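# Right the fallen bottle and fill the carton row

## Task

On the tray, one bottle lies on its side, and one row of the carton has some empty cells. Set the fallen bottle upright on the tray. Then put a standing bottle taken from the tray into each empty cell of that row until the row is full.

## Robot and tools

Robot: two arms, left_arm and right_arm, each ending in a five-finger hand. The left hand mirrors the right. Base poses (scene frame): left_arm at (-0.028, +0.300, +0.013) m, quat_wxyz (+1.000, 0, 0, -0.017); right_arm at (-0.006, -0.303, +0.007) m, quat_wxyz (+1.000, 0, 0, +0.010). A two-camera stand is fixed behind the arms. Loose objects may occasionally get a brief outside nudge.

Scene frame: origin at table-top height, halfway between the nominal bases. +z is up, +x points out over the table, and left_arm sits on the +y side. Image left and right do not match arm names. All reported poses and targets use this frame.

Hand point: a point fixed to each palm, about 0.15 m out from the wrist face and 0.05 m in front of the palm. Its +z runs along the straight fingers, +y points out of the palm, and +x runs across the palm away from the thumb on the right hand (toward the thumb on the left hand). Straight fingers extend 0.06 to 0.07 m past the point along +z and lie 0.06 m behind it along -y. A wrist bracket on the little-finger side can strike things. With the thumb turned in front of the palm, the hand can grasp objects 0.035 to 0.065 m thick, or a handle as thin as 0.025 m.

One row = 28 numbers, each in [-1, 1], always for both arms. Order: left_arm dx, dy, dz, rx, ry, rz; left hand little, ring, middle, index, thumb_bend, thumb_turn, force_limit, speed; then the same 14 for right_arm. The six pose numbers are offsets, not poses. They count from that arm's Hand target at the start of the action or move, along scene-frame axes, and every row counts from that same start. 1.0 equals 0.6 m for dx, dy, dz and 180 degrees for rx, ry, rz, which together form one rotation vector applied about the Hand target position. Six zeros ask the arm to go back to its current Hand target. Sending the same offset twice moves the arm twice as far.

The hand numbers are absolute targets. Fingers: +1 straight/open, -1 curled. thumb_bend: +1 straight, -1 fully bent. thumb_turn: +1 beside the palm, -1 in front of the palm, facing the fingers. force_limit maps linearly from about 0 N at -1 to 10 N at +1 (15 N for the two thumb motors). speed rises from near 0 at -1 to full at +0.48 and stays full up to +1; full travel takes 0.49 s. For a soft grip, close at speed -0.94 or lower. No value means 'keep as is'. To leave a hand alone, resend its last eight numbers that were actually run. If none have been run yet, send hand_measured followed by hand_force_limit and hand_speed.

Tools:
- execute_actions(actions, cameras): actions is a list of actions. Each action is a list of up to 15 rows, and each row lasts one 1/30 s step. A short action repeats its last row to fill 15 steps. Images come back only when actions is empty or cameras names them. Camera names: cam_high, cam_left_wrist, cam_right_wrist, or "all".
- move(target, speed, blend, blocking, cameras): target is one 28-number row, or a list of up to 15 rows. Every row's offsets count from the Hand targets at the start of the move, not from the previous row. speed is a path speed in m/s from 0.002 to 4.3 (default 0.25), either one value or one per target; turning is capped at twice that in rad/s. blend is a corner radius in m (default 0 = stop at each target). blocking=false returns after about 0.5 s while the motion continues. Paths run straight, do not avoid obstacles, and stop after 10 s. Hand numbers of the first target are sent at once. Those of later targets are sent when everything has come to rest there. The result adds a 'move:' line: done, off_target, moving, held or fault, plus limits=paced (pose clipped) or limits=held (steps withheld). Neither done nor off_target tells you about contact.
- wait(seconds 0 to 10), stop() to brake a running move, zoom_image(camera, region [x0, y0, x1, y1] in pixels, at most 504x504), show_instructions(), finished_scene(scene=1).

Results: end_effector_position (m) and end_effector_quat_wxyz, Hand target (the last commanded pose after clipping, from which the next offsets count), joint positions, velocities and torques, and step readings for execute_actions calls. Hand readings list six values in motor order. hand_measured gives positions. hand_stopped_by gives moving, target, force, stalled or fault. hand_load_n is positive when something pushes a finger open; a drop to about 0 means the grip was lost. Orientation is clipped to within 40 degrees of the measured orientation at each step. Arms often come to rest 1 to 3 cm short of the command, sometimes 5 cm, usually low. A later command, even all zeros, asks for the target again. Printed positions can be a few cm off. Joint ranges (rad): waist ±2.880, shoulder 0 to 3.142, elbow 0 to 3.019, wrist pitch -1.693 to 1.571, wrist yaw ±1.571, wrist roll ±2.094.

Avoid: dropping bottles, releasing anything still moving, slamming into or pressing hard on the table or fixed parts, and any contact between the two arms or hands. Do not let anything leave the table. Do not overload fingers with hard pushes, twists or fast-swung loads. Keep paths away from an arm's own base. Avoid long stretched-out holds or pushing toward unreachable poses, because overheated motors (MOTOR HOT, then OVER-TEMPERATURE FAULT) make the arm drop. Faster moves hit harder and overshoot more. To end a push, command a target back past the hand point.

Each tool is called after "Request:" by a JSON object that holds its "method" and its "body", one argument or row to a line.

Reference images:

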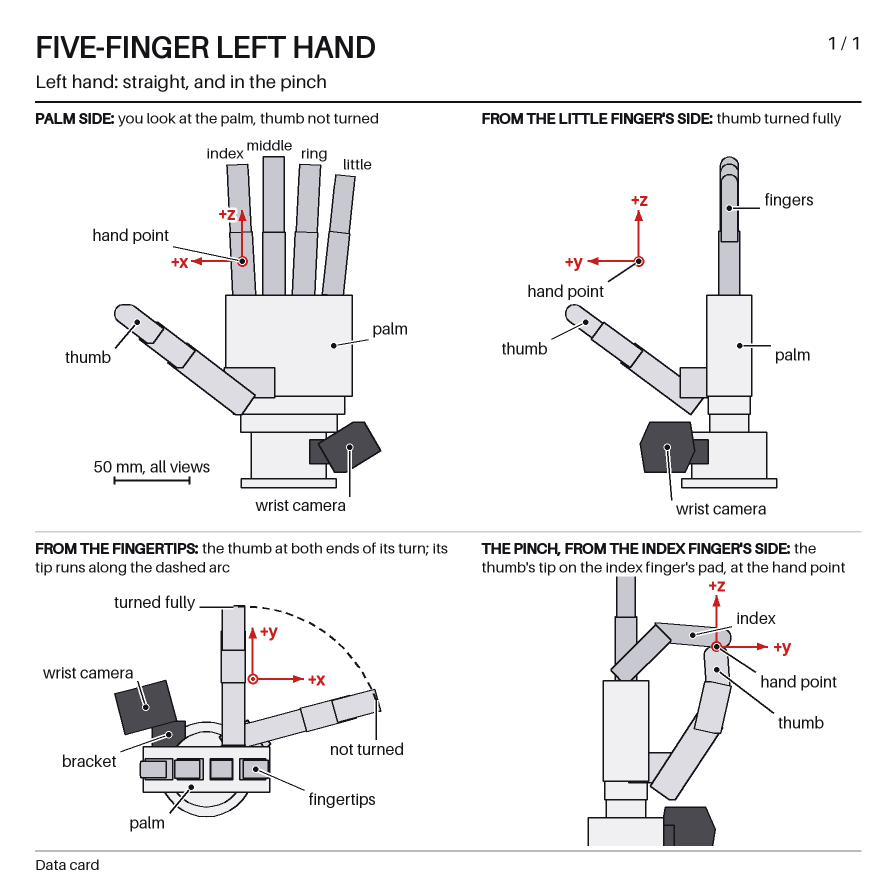

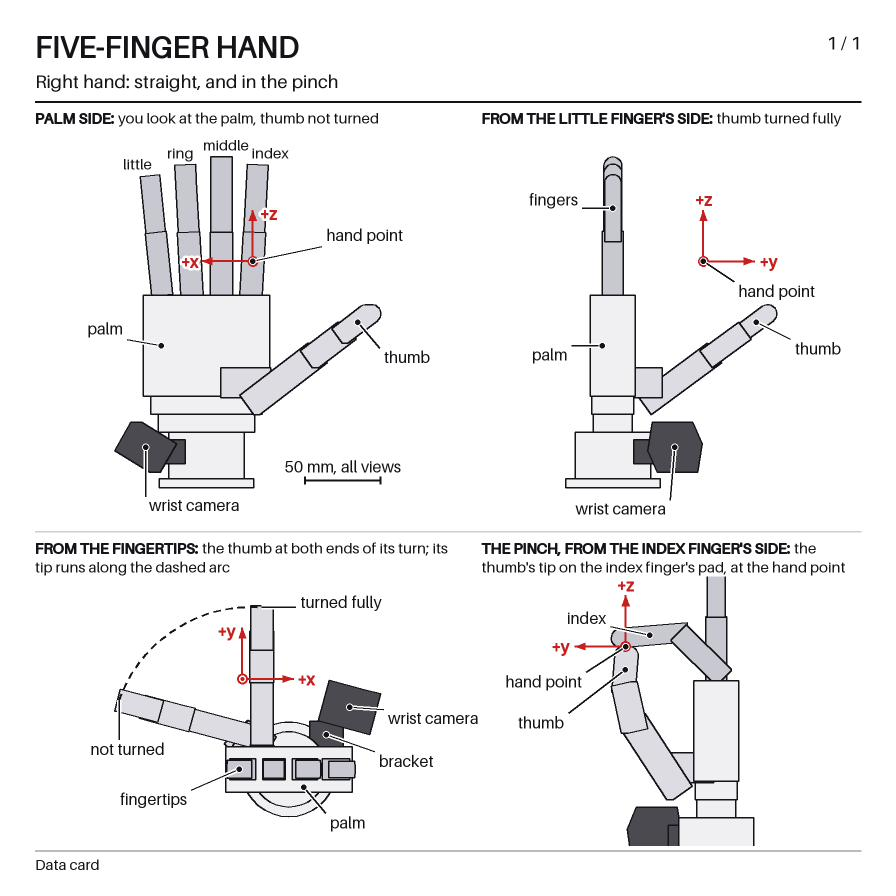

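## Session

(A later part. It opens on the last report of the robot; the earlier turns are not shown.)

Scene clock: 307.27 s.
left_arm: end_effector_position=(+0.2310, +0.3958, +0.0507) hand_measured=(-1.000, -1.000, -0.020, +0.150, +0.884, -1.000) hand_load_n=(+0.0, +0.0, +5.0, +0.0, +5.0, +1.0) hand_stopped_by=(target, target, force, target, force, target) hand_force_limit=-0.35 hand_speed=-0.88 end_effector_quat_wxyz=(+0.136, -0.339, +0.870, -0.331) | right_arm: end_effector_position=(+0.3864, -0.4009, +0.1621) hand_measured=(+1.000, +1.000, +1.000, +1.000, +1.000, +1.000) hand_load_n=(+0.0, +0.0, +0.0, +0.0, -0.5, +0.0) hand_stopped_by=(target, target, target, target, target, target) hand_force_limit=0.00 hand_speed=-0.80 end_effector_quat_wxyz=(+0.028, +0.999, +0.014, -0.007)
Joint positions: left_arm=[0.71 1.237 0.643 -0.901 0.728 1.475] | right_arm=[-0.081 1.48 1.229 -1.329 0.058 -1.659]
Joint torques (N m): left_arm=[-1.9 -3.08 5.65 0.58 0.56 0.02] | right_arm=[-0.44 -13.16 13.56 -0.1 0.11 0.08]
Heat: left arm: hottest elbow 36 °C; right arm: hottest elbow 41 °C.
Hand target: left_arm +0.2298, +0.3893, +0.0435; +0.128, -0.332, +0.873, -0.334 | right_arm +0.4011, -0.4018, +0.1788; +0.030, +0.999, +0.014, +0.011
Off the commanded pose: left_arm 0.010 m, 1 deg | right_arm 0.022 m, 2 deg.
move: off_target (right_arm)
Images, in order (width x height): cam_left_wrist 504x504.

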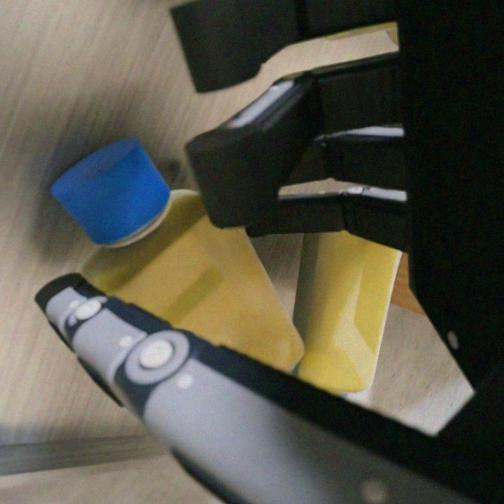

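Request:
{"method": "move", "body": {
  "target": [
    [0.0, 0.005, 0.06, 0, 0, 0, -1, -1, -0.35, 0.15, 0.5, -1, -0.35, -0.88, 0, 0, 0, 0, 0, 0, 1, 1, 1, 1, 1, 1, 0, -0.8],
    [0.008, 0.008, 0.12, 0, 0, 0, -1, -1, -0.35, 0.15, 0.5, -1, -0.35, -0.88, 0, 0, 0, 0, 0, 0, 1, 1, 1, 1, 1, 1, 0, -0.8]
  ],
  "speed": 0.05,
  "blend": 0.01,
  "cameras": ["cam_left_wrist"]
}}

Scene clock: 310.73 s.
left_arm: end_effector_position=(+0.2203, +0.3875, +0.0979) hand_measured=(-1.000, -1.000, -0.020, +0.150, +0.884, -1.000) hand_load_n=(+0.0, +0.0, +5.0, +0.0, +5.0, +1.5) hand_stopped_by=(target, target, force, target, force, target) hand_force_limit=-0.35 hand_speed=-0.88 end_effector_quat_wxyz=(+0.111, -0.345, +0.869, -0.338) | right_arm: end_effector_position=(+0.3864, -0.4009, +0.1621) hand_measured=(+1.000, +1.000, +1.000, +1.000, +1.000, +1.000) hand_load_n=(+0.0, +0.0, +0.0, +0.0, +0.0, +0.0) hand_stopped_by=(target, target, target, target, target, target) hand_force_limit=0.00 hand_speed=-0.80 end_effector_quat_wxyz=(+0.028, +0.999, +0.014, -0.007)
Joint positions: left_arm=[0.71 1.162 0.723 -1.115 0.728 1.484] | right_arm=[-0.081 1.48 1.229 -1.329 0.058 -1.659]
Joint torques (N m): left_arm=[-1.79 -4.42 10.43 -0.35 0.57 -0.03] | right_arm=[-0.44 -13.16 13.56 -0.1 0.1 0.08]
Heat: left arm: hottest elbow 36 °C; right arm: hottest elbow 41 °C.
Hand target: left_arm +0.2346, +0.3941, +0.1155; +0.128, -0.332, +0.873, -0.334 | right_arm +0.4011, -0.4018, +0.1788; +0.030, +0.999, +0.014, +0.011
Off the commanded pose: left_arm 0.024 m, 2 deg | right_arm 0.022 m, 2 deg.
move: off_target (left_arm, right_arm)
Images, in order (width x height): cam_left_wrist 504x504.

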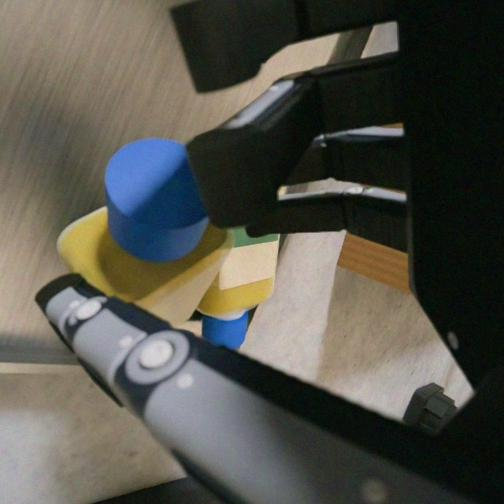

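Request:
{"method": "move", "body": {
  "target": [0.005, 0.006, 0.07, 0, 0, 0, -1, -1, -0.35, 0.15, 0.5, -1, -0.35, -0.88, 0, 0, 0, 0, 0, 0, 1, 1, 1, 1, 1, 1, 0, -0.8],
  "speed": 0.05,
  "cameras": ["cam_left_wrist", "cam_high"]
}}

Request:
{"method": "zoom_image", "body": {
  "camera": "cam_left_wrist",
  "region": [30, 120, 330, 420]
}}

Request:
{"method": "zoom_image", "body": {
  "camera": "cam_high",
  "region": [250, 80, 370, 200]
}}

Scene clock: 312.50 s.
left_arm: end_effector_position=(+0.2261, +0.3921, +0.1409) hand_measured=(-1.000, -1.000, -0.020, +0.150, +0.882, -1.000) hand_load_n=(+0.0, -0.5, +0.0, +0.0, +0.0, +0.0) hand_stopped_by=(target, target, force, target, force, target) hand_force_limit=-0.35 hand_speed=-0.88 end_effector_quat_wxyz=(+0.112, -0.344, +0.869, -0.338) | right_arm: end_effector_position=(+0.3864, -0.4009, +0.1621) hand_measured=(+1.000, +1.000, +1.000, +1.000, +1.000, +1.000) hand_load_n=(+0.0, +0.0, +0.0, +0.0, +0.0, +0.0) hand_stopped_by=(target, target, target, target, target, target) hand_force_limit=0.00 hand_speed=-0.80 end_effector_quat_wxyz=(+0.028, +0.999, +0.014, -0.007)
Joint positions: left_arm=[0.71 1.132 0.823 -1.242 0.729 1.484] | right_arm=[-0.081 1.48 1.229 -1.329 0.058 -1.659]
Joint torques (N m): left_arm=[-1.49 -4.31 10.61 -0.31 0.56 0] | right_arm=[-0.44 -13.22 13.59 -0.12 0.11 0.08]
Heat: left arm: hottest elbow 37 °C; right arm: hottest elbow 41 °C.
Hand target: left_arm +0.2377, +0.3978, +0.1575; +0.128, -0.332, +0.873, -0.334 | right_arm +0.4011, -0.4018, +0.1788; +0.030, +0.999, +0.014, +0.011
Off the commanded pose: left_arm 0.021 m, 2 deg | right_arm 0.022 m, 2 deg.
move: off_target (left_arm, right_arm)
Images, in order (width x height): cam_high 504x504, cam_left_wrist 504x504.

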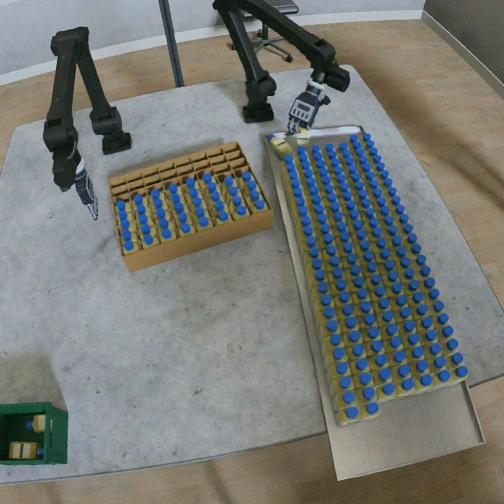

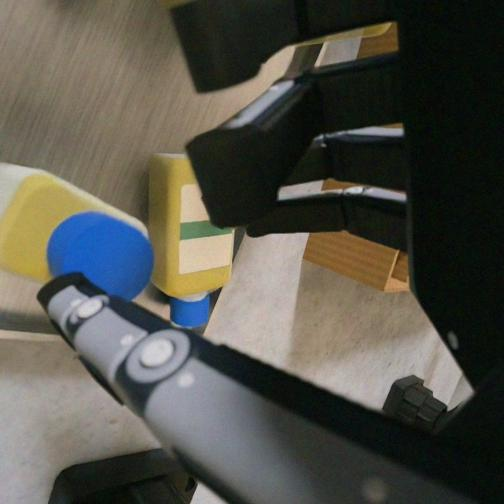

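Scaled by 1.680.

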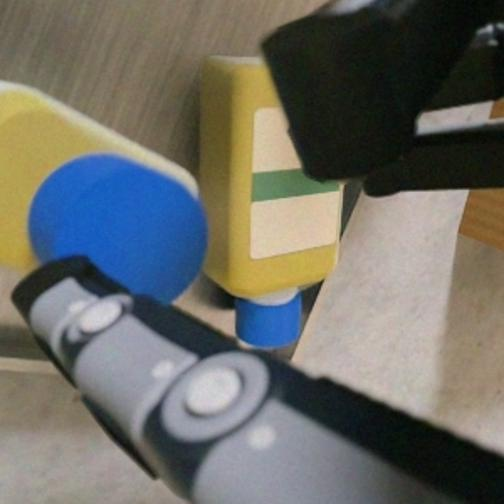

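Scaled by 4.200.

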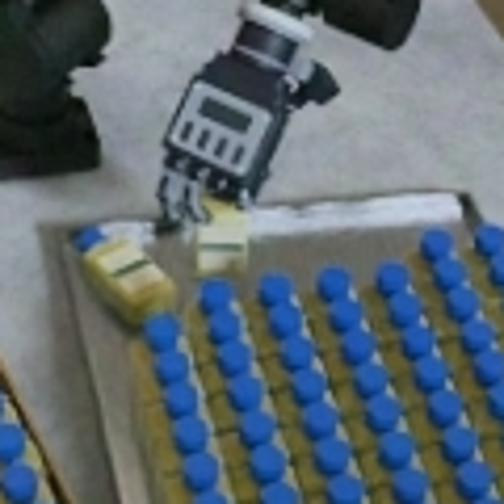

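Request:
{"method": "zoom_image", "body": {
  "camera": "cam_high",
  "region": [285, 110, 325, 150]
}}

Scaled by 12.600.

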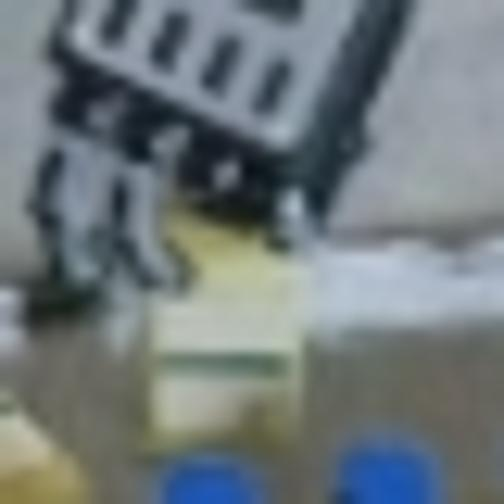

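Request:
{"method": "move", "body": {
  "target": [0, 0, 0, 0, 0, 0, -1, -1, 0.2, 0.15, 1.0, -1, -0.35, -0.7, 0, 0, 0, 0, 0, 0, 1, 1, 1, 1, 1, 1, 0, -0.8],
  "speed": 0.05,
  "cameras": ["cam_left_wrist", "cam_high"]
}}

Request:
{"method": "zoom_image", "body": {
  "camera": "cam_high",
  "region": [275, 100, 335, 160]
}}

Scene clock: 315.03 s.
left_arm: end_effector_position=(+0.2261, +0.3920, +0.1410) hand_measured=(-1.000, -1.000, +0.200, +0.150, +1.000, -1.000) hand_load_n=(+0.0, +0.0, +0.0, +0.0, +0.0, +0.0) hand_stopped_by=(target, target, target, target, target, target) hand_force_limit=-0.35 hand_speed=-0.70 end_effector_quat_wxyz=(+0.112, -0.344, +0.869, -0.338) | right_arm: end_effector_position=(+0.3864, -0.4009, +0.1621) hand_measured=(+1.000, +1.000, +1.000, +1.000, +1.000, +1.000) hand_load_n=(+0.0, +0.0, +0.0, +0.0, +0.0, +0.0) hand_stopped_by=(target, target, target, target, target, target) hand_force_limit=0.00 hand_speed=-0.80 end_effector_quat_wxyz=(+0.028, +0.999, +0.014, -0.007)
Joint positions: left_arm=[0.71 1.132 0.823 -1.242 0.729 1.484] | right_arm=[-0.081 1.48 1.229 -1.329 0.058 -1.659]
Joint torques (N m): left_arm=[-1.55 -4.25 10.59 -0.32 0.55 0] | right_arm=[-0.44 -13.22 13.57 -0.12 0.1 0.08]
Heat: left arm: hottest elbow 37 °C; right arm: hottest elbow 41 °C.
Hand target: left_arm +0.2376, +0.3977, +0.1575; +0.128, -0.332, +0.873, -0.334 | right_arm +0.4011, -0.4018, +0.1788; +0.030, +0.999, +0.014, +0.011
Off the commanded pose: left_arm 0.021 m, 2 deg | right_arm 0.022 m, 2 deg.
move: off_target (left_arm, right_arm)
Images, in order (width x height): cam_high 504x504, cam_left_wrist 504x504.

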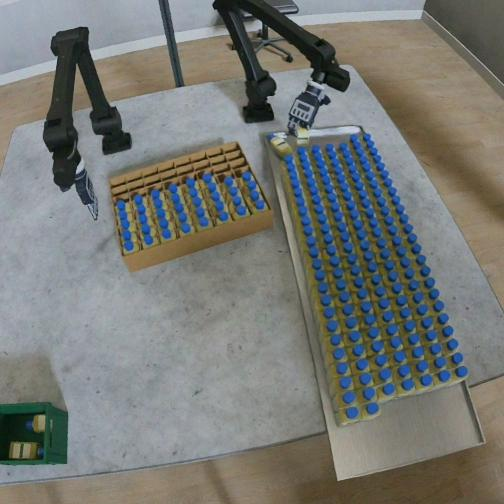

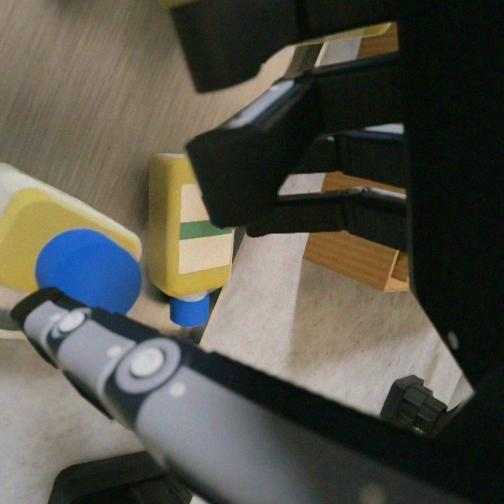

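Scaled by 8.400.

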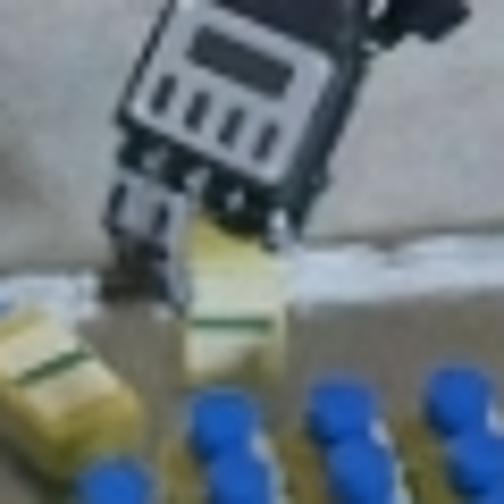

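Request:
{"method": "zoom_image", "body": {
  "camera": "cam_left_wrist",
  "region": [0, 130, 240, 370]
}}

Scaled by 2.100.

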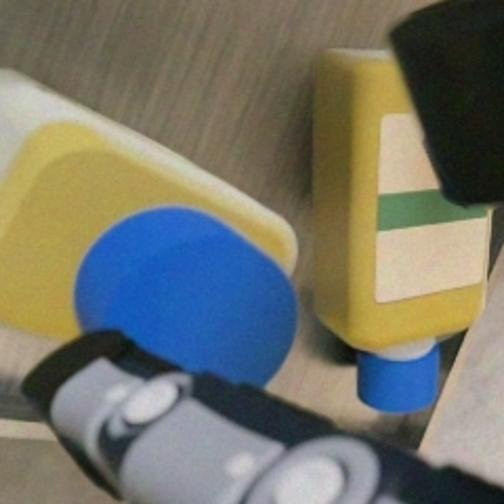

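Request:
{"method": "zoom_image", "body": {
  "camera": "cam_left_wrist",
  "region": [0, 150, 160, 310]
}}

Scaled by 3.150.

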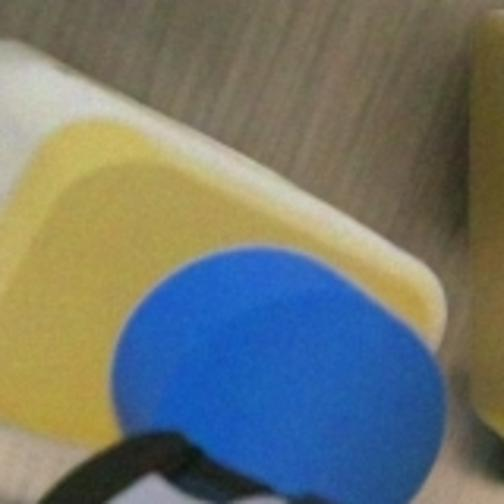

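Request:
{"method": "move", "body": {
  "target": [0, 0, 0.08, 0, 0, 0, -1, -1, 0.2, 0.15, 1.0, -1, -0.35, -0.7, 0, 0, 0, 0, 0, 0, 1, 1, 1, 1, 1, 1, 0, -0.8],
  "speed": 0.05,
  "cameras": ["cam_left_wrist", "cam_high"]
}}

Request:
{"method": "zoom_image", "body": {
  "camera": "cam_high",
  "region": [265, 100, 335, 170]
}}

Scene clock: 323.37 s.
left_arm: end_effector_position=(+0.2277, +0.3933, +0.1882) hand_measured=(-1.000, -1.000, +0.200, +0.150, +1.000, -1.000) hand_load_n=(+0.0, +0.0, +0.0, +0.0, +0.0, +0.0) hand_stopped_by=(target, target, target, target, target, target) hand_force_limit=-0.35 hand_speed=-0.70 end_effector_quat_wxyz=(+0.112, -0.344, +0.869, -0.338) | right_arm: end_effector_position=(+0.3864, -0.4009, +0.1621) hand_measured=(+1.000, +1.000, +1.000, +1.000, +1.000, +1.000) hand_load_n=(+0.0, +0.0, +0.0, +0.0, +0.0, -0.5) hand_stopped_by=(target, target, target, target, target, target) hand_force_limit=0.00 hand_speed=-0.80 end_effector_quat_wxyz=(+0.028, +0.999, +0.014, -0.007)
Joint positions: left_arm=[0.71 1.105 0.931 -1.378 0.729 1.484] | right_arm=[-0.081 1.48 1.229 -1.329 0.058 -1.659]
Joint torques (N m): left_arm=[-1.55 -4.19 10.95 -0.27 0.56 0] | right_arm=[-0.44 -13.22 13.57 -0.12 0.11 0.08]
Heat: left arm: hottest elbow 38 °C; right arm: hottest elbow 41 °C.
Hand target: left_arm +0.2376, +0.3977, +0.2056; +0.128, -0.332, +0.873, -0.334 | right_arm +0.4011, -0.4018, +0.1788; +0.030, +0.999, +0.014, +0.011
Off the commanded pose: left_arm 0.020 m, 2 deg | right_arm 0.022 m, 2 deg.
move: off_target (left_arm, right_arm)
Images, in order (width x height): cam_high 504x504, cam_left_wrist 504x504.

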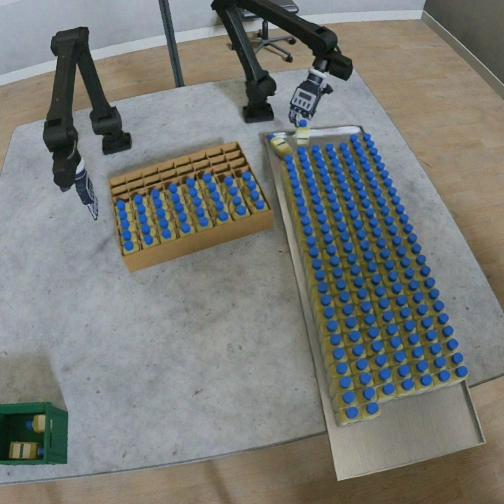

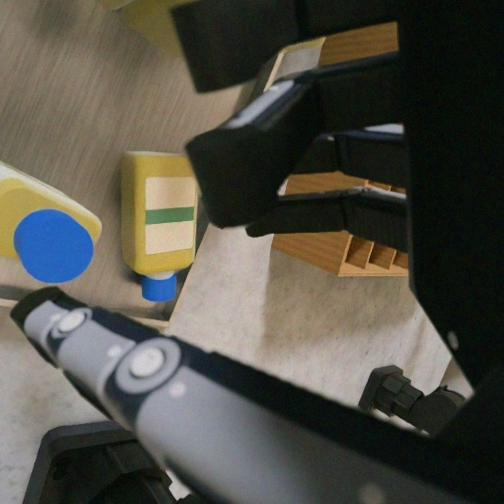

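Scaled by 7.200.

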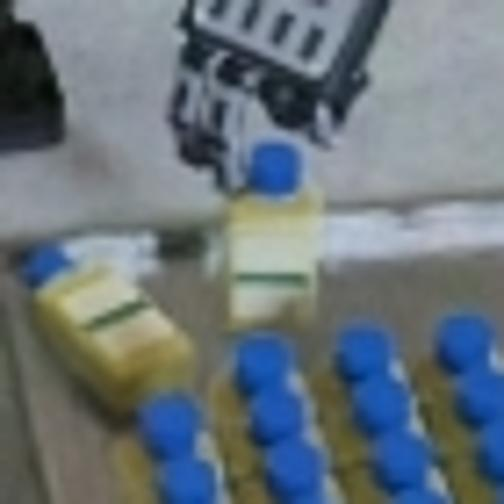

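Request:
{"method": "zoom_image", "body": {
  "camera": "cam_left_wrist",
  "region": [90, 130, 260, 300]
}}

Scaled by 2.965.

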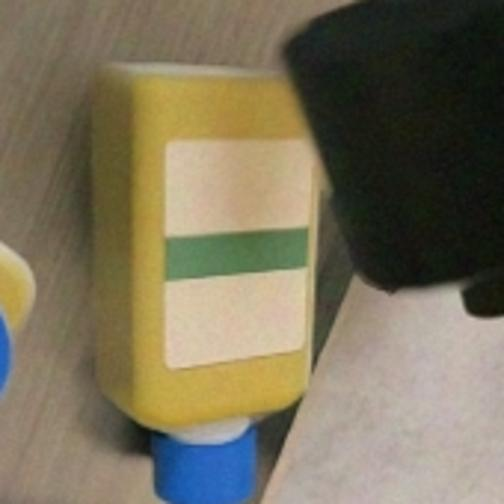

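Request:
{"method": "move", "body": {
  "target": [
    [-0.0393, -0.1328, -0.06, 0, 0, -0.0925, -1, -1, 0.2, 0.1, 1.0, -1, -0.35, -0.6, 0, 0, 0, 0, 0, 0, 1, 1, 1, 1, 1, 1, 0, -0.8],
    [-0.0440, -0.1372, -0.195, 0, 0, -0.0925, -1, -1, 0.2, 0.1, 1.0, -1, -0.35, -0.6, 0, 0, 0, 0, 0, 0, 1, 1, 1, 1, 1, 1, 0, -0.8]
  ],
  "speed": 0.12,
  "blend": 0.01,
  "cameras": ["cam_left_wrist", "cam_high"]
}}

Request:
{"method": "zoom_image", "body": {
  "camera": "cam_left_wrist",
  "region": [0, 60, 340, 400]
}}

Scene clock: 330.53 s.
left_arm: end_effector_position=(+0.2122, +0.3199, +0.0946) hand_measured=(-1.000, -1.000, +0.200, +0.100, +1.000, -1.000) hand_load_n=(+0.5, +0.5, +0.0, +0.0, +0.0, +0.0) hand_stopped_by=(target, target, target, target, target, target) hand_force_limit=-0.35 hand_speed=-0.60 end_effector_quat_wxyz=(+0.085, -0.206, +0.911, -0.347) | right_arm: end_effector_position=(+0.3864, -0.4009, +0.1621) hand_measured=(+1.000, +1.000, +1.000, +1.000, +1.000, +1.000) hand_load_n=(+0.0, +0.0, +0.0, +0.0, +0.0, +0.0) hand_stopped_by=(target, target, target, target, target, target) hand_force_limit=0.00 hand_speed=-0.80 end_effector_quat_wxyz=(+0.028, +0.999, +0.014, -0.007)
Joint positions: left_arm=[0.48 1.079 0.66 -1.135 0.731 1.564] | right_arm=[-0.081 1.48 1.229 -1.329 0.058 -1.659]
Joint torques (N m): left_arm=[-1.9 -1.67 6.35 0.59 0.53 -0.04] | right_arm=[-0.44 -13.22 13.56 -0.1 0.1 0.08]
Heat: left arm: hottest elbow 38 °C; right arm: hottest elbow 42 °C.
Hand target: left_arm +0.2112, +0.3154, +0.0886; +0.078, -0.203, +0.911, -0.349 | right_arm +0.4011, -0.4018, +0.1788; +0.030, +0.999, +0.014, +0.011
Off the commanded pose: left_arm 0.008 m, 1 deg | right_arm 0.022 m, 2 deg.
move: off_target (right_arm)
Images, in order (width x height): cam_high 504x504, cam_left_wrist 504x504.

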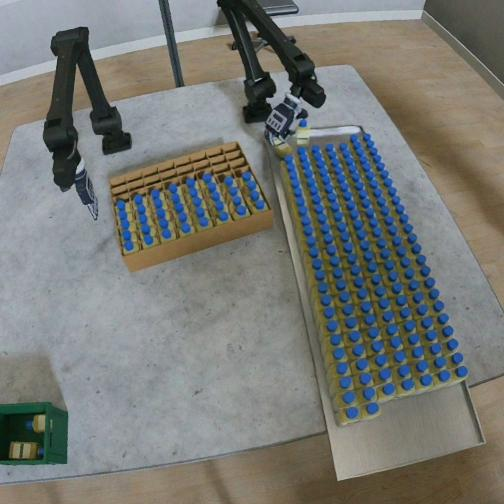

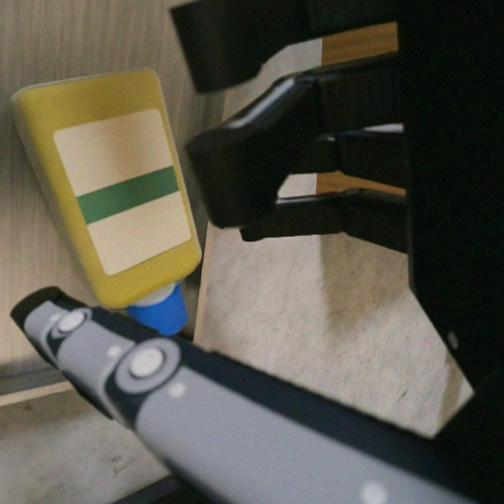

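Scaled by 1.482.

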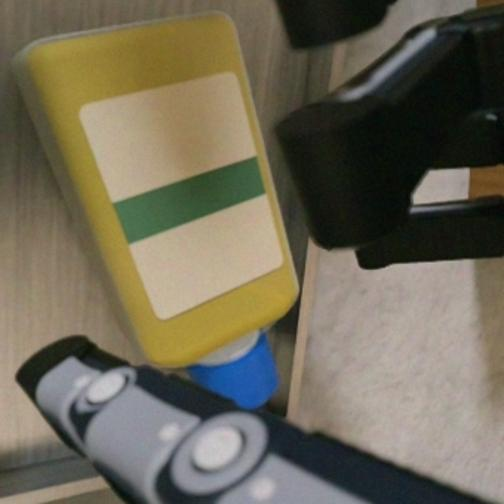

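Request:
{"method": "move", "body": {
  "target": [0.002, 0.0, -0.0772, 0, 0, 0, -1, -1, 0.2, 0.1, 1.0, -1, -0.35, -0.6, 0, 0, 0, 0, 0, 0, 1, 1, 1, 1, 1, 1, 0, -0.8],
  "speed": 0.06,
  "cameras": ["cam_left_wrist"]
}}

Scene clock: 332.77 s.
left_arm: end_effector_position=(+0.2127, +0.3199, +0.0498) hand_measured=(-1.000, -1.000, +0.200, +0.100, +1.000, -1.000) hand_load_n=(+0.5, +0.0, -1.5, -1.5, +0.0, +0.0) hand_stopped_by=(target, target, target, target, target, target) hand_force_limit=-0.35 hand_speed=-0.60 end_effector_quat_wxyz=(+0.083, -0.208, +0.910, -0.348) | right_arm: end_effector_position=(+0.3864, -0.4009, +0.1621) hand_measured=(+1.000, +1.000, +1.000, +1.000, +1.000, +1.000) hand_load_n=(+0.0, +0.0, +0.0, +0.0, +0.0, +0.0) hand_stopped_by=(target, target, target, target, target, target) hand_force_limit=0.00 hand_speed=-0.80 end_effector_quat_wxyz=(+0.028, +0.999, +0.014, -0.007)
Joint positions: left_arm=[0.48 1.163 0.583 -0.979 0.732 1.562] | right_arm=[-0.081 1.48 1.229 -1.329 0.058 -1.659]
Joint torques (N m): left_arm=[-2.08 -1.85 5.63 0.95 0.5 -0.03] | right_arm=[-0.5 -13.16 13.53 -0.12 0.11 0.08]
Heat: left arm: hottest elbow 38 °C; right arm: hottest elbow 42 °C.
Hand target: left_arm +0.2124, +0.3154, +0.0422; +0.078, -0.202, +0.912, -0.349 | right_arm +0.4011, -0.4018, +0.1788; +0.030, +0.999, +0.014, +0.011
Off the commanded pose: left_arm 0.009 m, 1 deg | right_arm 0.022 m, 2 deg.
move: off_target (right_arm)
Images, in order (width x height): cam_left_wrist 504x504.

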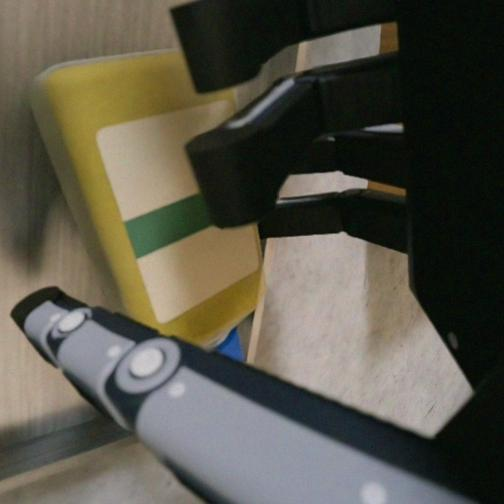

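Request:
{"method": "move", "body": {
  "target": [0, 0, 0, 0, 0, 0, -1, -1, 0.14, -0.4, 0.5, -1, -0.35, -0.88, 0, 0, 0, 0, 0, 0, 1, 1, 1, 1, 1, 1, 0, -0.8],
  "speed": 0.05,
  "cameras": ["cam_left_wrist"]
}}

Scene clock: 333.93 s.
left_arm: end_effector_position=(+0.2150, +0.3200, +0.0487) hand_measured=(-1.000, -1.000, +0.140, -0.066, +0.906, -1.000) hand_load_n=(+0.0, +0.0, +0.0, +5.0, +5.5, +0.0) hand_stopped_by=(target, target, target, force, force, target) hand_force_limit=-0.35 hand_speed=-0.88 end_effector_quat_wxyz=(+0.086, -0.206, +0.911, -0.348) | right_arm: end_effector_position=(+0.3864, -0.4009, +0.1621) hand_measured=(+1.000, +1.000, +1.000, +1.000, +1.000, +1.000) hand_load_n=(+0.0, +0.0, -0.5, +0.0, +0.0, +0.0) hand_stopped_by=(target, target, target, target, target, target) hand_force_limit=0.00 hand_speed=-0.80 end_effector_quat_wxyz=(+0.028, +0.999, +0.014, -0.007)
Joint positions: left_arm=[0.477 1.167 0.583 -0.968 0.733 1.561] | right_arm=[-0.081 1.48 1.229 -1.329 0.058 -1.659]
Joint torques (N m): left_arm=[-1.79 -2.08 5.63 0.58 0.46 -0.04] | right_arm=[-0.44 -13.22 13.57 -0.1 0.1 0.08]
Heat: left arm: hottest elbow 38 °C; right arm: hottest elbow 42 °C.
Hand target: left_arm +0.2124, +0.3154, +0.0422; +0.078, -0.203, +0.911, -0.349 | right_arm +0.4011, -0.4018, +0.1788; +0.030, +0.999, +0.014, +0.011
Off the commanded pose: left_arm 0.008 m, 1 deg | right_arm 0.022 m, 2 deg.
move: off_target (right_arm)
Images, in order (width x height): cam_left_wrist 504x504.

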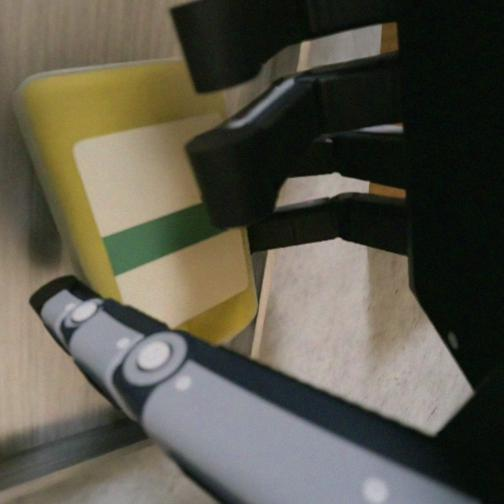

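Request:
{"method": "move", "body": {
  "target": [0.012, 0.005, 0.1, 0, 0, 0, -1, -1, 0.14, -0.4, 0.5, -1, -0.35, -0.88, 0, 0, 0, 0, 0, 0, 1, 1, 1, 1, 1, 1, 0, -0.8],
  "speed": 0.04,
  "cameras": ["cam_left_wrist", "cam_high"]
}}

Request:
{"method": "zoom_image", "body": {
  "camera": "cam_left_wrist",
  "region": [0, 60, 340, 400]
}}

Scene clock: 336.47 s.
left_arm: end_effector_position=(+0.2041, +0.3145, +0.0851) hand_measured=(-1.000, -1.000, +0.140, -0.066, +0.906, -1.000) hand_load_n=(+0.0, +0.0, +0.0, +4.0, +4.5, -0.5) hand_stopped_by=(target, target, target, force, force, target) hand_force_limit=-0.35 hand_speed=-0.88 end_effector_quat_wxyz=(+0.061, -0.214, +0.909, -0.353) | right_arm: end_effector_position=(+0.3864, -0.4009, +0.1621) hand_measured=(+1.000, +1.000, +1.000, +1.000, +1.000, +1.000) hand_load_n=(+0.0, -0.5, +0.0, +0.0, +0.0, +0.0) hand_stopped_by=(target, target, target, target, target, target) hand_force_limit=0.00 hand_speed=-0.80 end_effector_quat_wxyz=(+0.028, +0.999, +0.014, -0.007)
Joint positions: left_arm=[0.475 1.108 0.647 -1.142 0.733 1.561] | right_arm=[-0.081 1.48 1.229 -1.329 0.058 -1.659]
Joint torques (N m): left_arm=[-1.85 -3.43 10.3 -0.44 0.48 -0.07] | right_arm=[-0.44 -13.22 13.56 -0.12 0.11 0.08]
Heat: left arm: hottest elbow 38 °C; right arm: hottest elbow 42 °C.
Hand target: left_arm +0.2196, +0.3183, +0.1022; +0.078, -0.203, +0.911, -0.349 | right_arm +0.4011, -0.4018, +0.1788; +0.030, +0.999, +0.014, +0.011
Off the commanded pose: left_arm 0.023 m, 2 deg | right_arm 0.022 m, 2 deg.
move: off_target (left_arm, right_arm)
Images, in order (width x height): cam_high 504x504, cam_left_wrist 504x504.

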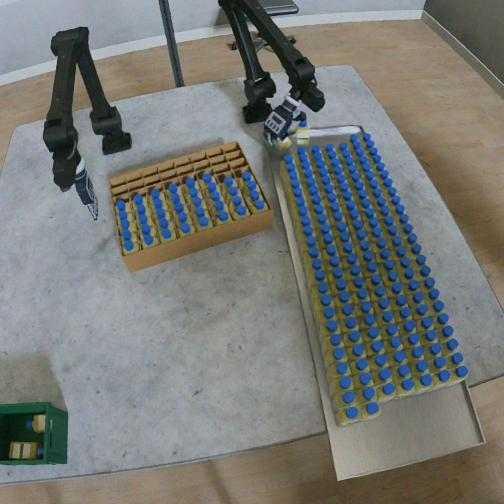

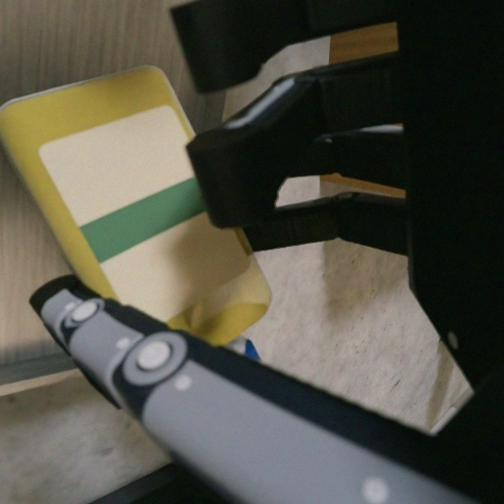

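Scaled by 1.482.

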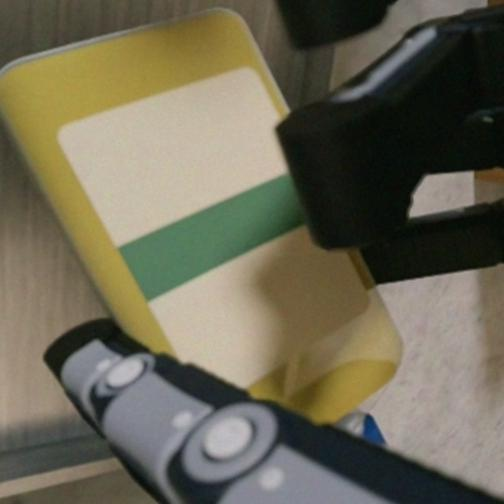

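Request:
{"method": "move", "body": {
  "target": [0, 0, 0, 0, 0, 0, -1, -1, 0.14, -0.052, 0.5, -1, -0.35, -0.88, 0, 0, 0, 0, 0, 0, 1, 1, 1, 1, 1, 1, 0, -0.8],
  "speed": 0.04,
  "cameras": ["cam_left_wrist"]
}}

Scene clock: 338.57 s.
left_arm: end_effector_position=(+0.2067, +0.3157, +0.0879) hand_measured=(-1.000, -1.000, +0.140, -0.052, +0.906, -1.000) hand_load_n=(+0.0, +0.0, +0.0, +0.0, +0.0, +0.0) hand_stopped_by=(target, target, target, target, force, target) hand_force_limit=-0.35 hand_speed=-0.88 end_effector_quat_wxyz=(+0.065, -0.213, +0.909, -0.353) | right_arm: end_effector_position=(+0.3864, -0.4009, +0.1621) hand_measured=(+1.000, +1.000, +1.000, +1.000, +1.000, +1.000) hand_load_n=(+0.0, +0.0, +0.0, +0.0, +0.0, +0.0) hand_stopped_by=(target, target, target, target, target, target) hand_force_limit=0.00 hand_speed=-0.80 end_effector_quat_wxyz=(+0.028, +0.999, +0.014, -0.007)
Joint positions: left_arm=[0.475 1.105 0.654 -1.143 0.733 1.561] | right_arm=[-0.081 1.48 1.229 -1.329 0.058 -1.659]
Joint torques (N m): left_arm=[-1.9 -3.25 9.88 -0.38 0.47 -0.07] | right_arm=[-0.44 -13.16 13.56 -0.12 0.11 0.08]
Heat: left arm: hottest elbow 38 °C; right arm: hottest elbow 42 °C.
Hand target: left_arm +0.2196, +0.3183, +0.1022; +0.078, -0.203, +0.911, -0.349 | right_arm +0.4011, -0.4018, +0.1788; +0.030, +0.999, +0.014, +0.011
Off the commanded pose: left_arm 0.019 m, 2 deg | right_arm 0.022 m, 2 deg.
move: off_target (left_arm, right_arm)
Images, in order (width x height): cam_left_wrist 504x504.

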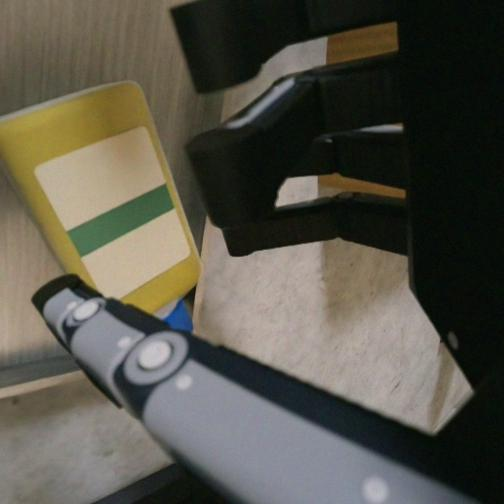

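Request:
{"method": "move", "body": {
  "target": [
    [-0.02, -0.006, -0.04, 0, 0, 0, -1, -1, 0.2, 0.08, 1.0, -1, -0.35, -0.6, 0, 0, 0, 0, 0, 0, 1, 1, 1, 1, 1, 1, 0, -0.8],
    [-0.0235, -0.008, -0.0995, 0, 0, 0, -1, -1, 0.2, 0.08, 1.0, -1, -0.35, -0.6, 0, 0, 0, 0, 0, 0, 1, 1, 1, 1, 1, 1, 0, -0.8]
  ],
  "speed": 0.06,
  "cameras": ["cam_left_wrist"]
}}

Scene clock: 346.10 s.
left_arm: end_effector_position=(+0.2105, +0.3178, +0.0507) hand_measured=(-1.000, -1.000, +0.200, +0.080, +1.000, -1.000) hand_load_n=(+0.0, +0.0, +0.0, -2.0, +0.0, +0.0) hand_stopped_by=(target, target, target, target, target, target) hand_force_limit=-0.35 hand_speed=-0.60 end_effector_quat_wxyz=(+0.088, -0.203, +0.911, -0.347) | right_arm: end_effector_position=(+0.3864, -0.4009, +0.1621) hand_measured=(+1.000, +1.000, +1.000, +1.000, +1.000, +1.000) hand_load_n=(+0.0, +0.0, +0.0, +0.0, +0.0, +0.0) hand_stopped_by=(target, target, target, target, target, target) hand_force_limit=0.00 hand_speed=-0.80 end_effector_quat_wxyz=(+0.028, +0.999, +0.014, -0.007)
Joint positions: left_arm=[0.475 1.142 0.572 -0.976 0.732 1.562] | right_arm=[-0.081 1.48 1.229 -1.329 0.058 -1.659]
Joint torques (N m): left_arm=[-1.38 -1.61 5.39 0.44 0.52 0] | right_arm=[-0.5 -13.16 13.56 -0.1 0.11 0.08]
Heat: left arm: hottest elbow 38 °C; right arm: hottest elbow 42 °C.
Hand target: left_arm +0.2055, +0.3136, +0.0425; +0.078, -0.202, +0.911, -0.349 | right_arm +0.4011, -0.4018, +0.1788; +0.030, +0.999, +0.014, +0.011
Off the commanded pose: left_arm 0.011 m, 1 deg | right_arm 0.022 m, 2 deg.
move: off_target (left_arm, right_arm)
Images, in order (width x height): cam_left_wrist 504x504.

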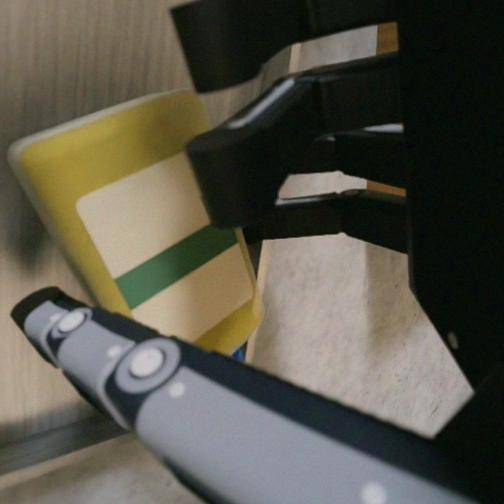

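Request:
{"method": "move", "body": {
  "target": [0, 0, 0, 0, 0, 0, -1, -1, 0.2, -0.4, 0.5, -1, -0.35, -0.88, 0, 0, 0, 0, 0, 0, 1, 1, 1, 1, 1, 1, 0, -0.8],
  "speed": 0.05,
  "cameras": ["cam_left_wrist"]
}}

Scene clock: 347.07 s.
left_arm: end_effector_position=(+0.2096, +0.3173, +0.0498) hand_measured=(-1.000, -1.000, +0.200, -0.084, +0.918, -1.000) hand_load_n=(+0.0, +0.0, -1.0, +5.5, +6.5, -1.5) hand_stopped_by=(target, target, target, force, force, target) hand_force_limit=-0.35 hand_speed=-0.88 end_effector_quat_wxyz=(+0.087, -0.204, +0.911, -0.347) | right_arm: end_effector_position=(+0.3864, -0.4009, +0.1621) hand_measured=(+1.000, +1.000, +1.000, +1.000, +1.000, +1.000) hand_load_n=(+0.0, +0.0, +0.0, +0.0, +0.0, -0.5) hand_stopped_by=(target, target, target, target, target, target) hand_force_limit=0.00 hand_speed=-0.80 end_effector_quat_wxyz=(+0.028, +0.999, +0.014, -0.007)
Joint positions: left_arm=[0.475 1.143 0.57 -0.976 0.732 1.562] | right_arm=[-0.081 1.48 1.229 -1.329 0.058 -1.659]
Joint torques (N m): left_arm=[-1.38 -1.67 5.57 0.47 0.48 0] | right_arm=[-0.5 -13.22 13.57 -0.12 0.1 0.08]
Heat: left arm: hottest elbow 38 °C; right arm: hottest elbow 42 °C.
Hand target: left_arm +0.2056, +0.3136, +0.0425; +0.078, -0.202, +0.912, -0.349 | right_arm +0.4011, -0.4018, +0.1788; +0.030, +0.999, +0.014, +0.011
Off the commanded pose: left_arm 0.009 m, 1 deg | right_arm 0.022 m, 2 deg.
move: off_target (right_arm)
Images, in order (width x height): cam_left_wrist 504x504.

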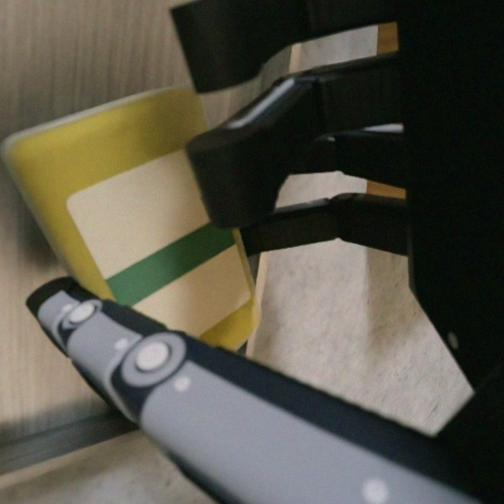

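Request:
{"method": "move", "body": {
  "target": [
    [0.0167, 0.005, 0.08, 0, 0, 0, -1, -1, 0.2, -0.4, 0.5, -1, -0.35, -0.88, 0, 0, 0, 0, 0, 0, 1, 1, 1, 1, 1, 1, 0, -0.8],
    [0.0667, 0.0417, 0.08, 0, 0, 0, -1, -1, 0.2, -0.4, 0.5, -1, -0.35, -0.88, 0, 0, 0, 0, 0, 0, 1, 1, 1, 1, 1, 1, 0, -0.8]
  ],
  "speed": 0.05,
  "blend": 0.005,
  "cameras": ["cam_left_wrist", "cam_high"]
}}

Scene clock: 349.67 s.
left_arm: end_effector_position=(+0.2304, +0.3284, +0.0790) hand_measured=(-1.000, -1.000, +0.200, -0.084, +0.918, -1.000) hand_load_n=(+0.0, +0.0, +0.0, +5.5, +6.0, -1.5) hand_stopped_by=(target, target, target, force, force, target) hand_force_limit=-0.35 hand_speed=-0.88 end_effector_quat_wxyz=(+0.064, -0.203, +0.912, -0.351) | right_arm: end_effector_position=(+0.3864, -0.4009, +0.1621) hand_measured=(+1.000, +1.000, +1.000, +1.000, +1.000, +1.000) hand_load_n=(+0.0, +0.0, +0.0, +0.0, +0.0, +0.0) hand_stopped_by=(target, target, target, target, target, target) hand_force_limit=0.00 hand_speed=-0.80 end_effector_quat_wxyz=(+0.028, +0.999, +0.014, -0.007)
Joint positions: left_arm=[0.475 1.205 0.702 -1.103 0.729 1.586] | right_arm=[-0.081 1.48 1.229 -1.329 0.058 -1.659]
Joint torques (N m): left_arm=[0.15 -3.19 10.07 -0.36 0.59 0.03] | right_arm=[-0.5 -13.16 13.56 -0.12 0.11 0.08]
Heat: left arm: hottest elbow 38 °C; right arm: hottest elbow 42 °C.
Hand target: left_arm +0.2456, +0.3386, +0.0906; +0.078, -0.202, +0.912, -0.349 | right_arm +0.4011, -0.4018, +0.1788; +0.030, +0.999, +0.014, +0.011
Off the commanded pose: left_arm 0.022 m, 2 deg | right_arm 0.022 m, 2 deg.
move: off_target (left_arm, right_arm)
Images, in order (width x height): cam_high 504x504, cam_left_wrist 504x504.

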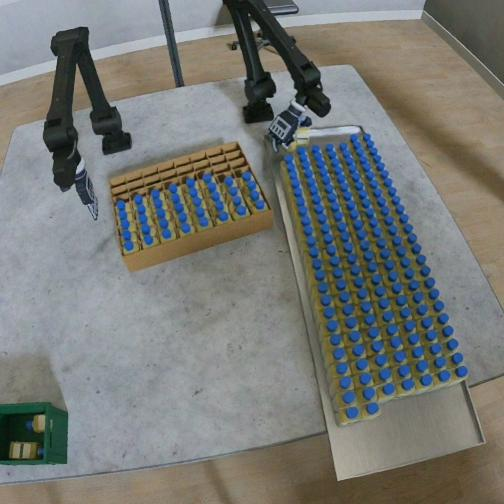

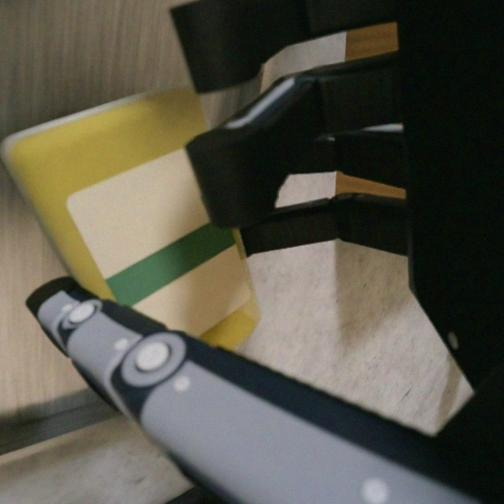

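Request:
{"method": "move", "body": {
  "target": [
    [-0.0167, -0.005, -0.04, 0, 0, 0, -1, -1, 0.2, -0.4, 0.5, -1, -0.35, -0.88, 0, 0, 0, 0, 0, 0, 1, 1, 1, 1, 1, 1, 0, -0.8],
    [-0.0167, -0.005, -0.078, 0, 0, 0, -1, -1, 0.2, -0.4, 0.5, -1, -0.35, -0.88, 0, 0, 0, 0, 0, 0, 1, 1, 1, 1, 1, 1, 0, -0.8]
  ],
  "speed": 0.05,
  "cameras": ["cam_left_wrist"]
}}

Scene clock: 352.13 s.
left_arm: end_effector_position=(+0.2357, +0.3321, +0.0500) hand_measured=(-1.000, -1.000, +0.200, -0.084, +0.918, -1.000) hand_load_n=(+0.0, +0.0, -1.5, +5.5, +6.5, -1.5) hand_stopped_by=(target, target, target, force, force, target) hand_force_limit=-0.35 hand_speed=-0.88 end_effector_quat_wxyz=(+0.076, -0.198, +0.913, -0.349) | right_arm: end_effector_position=(+0.3864, -0.4009, +0.1621) hand_measured=(+1.000, +1.000, +1.000, +1.000, +1.000, +1.000) hand_load_n=(+0.0, +0.0, +0.0, +0.0, +0.0, +0.0) hand_stopped_by=(target, target, target, target, target, target) hand_force_limit=0.00 hand_speed=-0.80 end_effector_quat_wxyz=(+0.028, +0.999, +0.014, -0.007)
Joint positions: left_arm=[0.48 1.258 0.657 -0.987 0.731 1.595] | right_arm=[-0.081 1.48 1.229 -1.329 0.058 -1.659]
Joint torques (N m): left_arm=[0.32 -3.25 5.74 0.72 0.52 0.02] | right_arm=[-0.44 -13.22 13.57 -0.12 0.1 0.08]
Heat: left arm: hottest elbow 38 °C; right arm: hottest elbow 42 °C.
Hand target: left_arm +0.2356, +0.3357, +0.0438; +0.078, -0.202, +0.912, -0.349 | right_arm +0.4011, -0.4018, +0.1788; +0.030, +0.999, +0.014, +0.011
Off the commanded pose: left_arm 0.007 m, 1 deg | right_arm 0.022 m, 2 deg.
move: off_target (right_arm)
Images, in order (width x height): cam_left_wrist 504x504.

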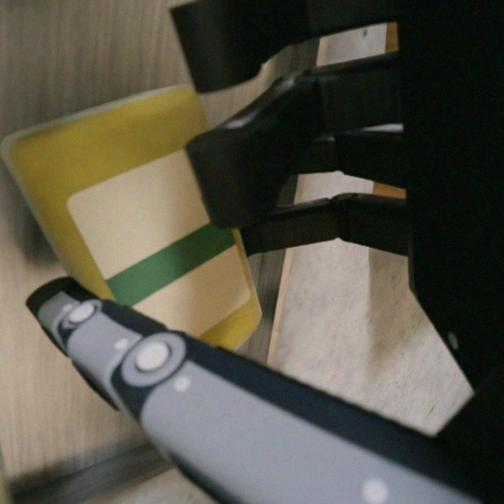

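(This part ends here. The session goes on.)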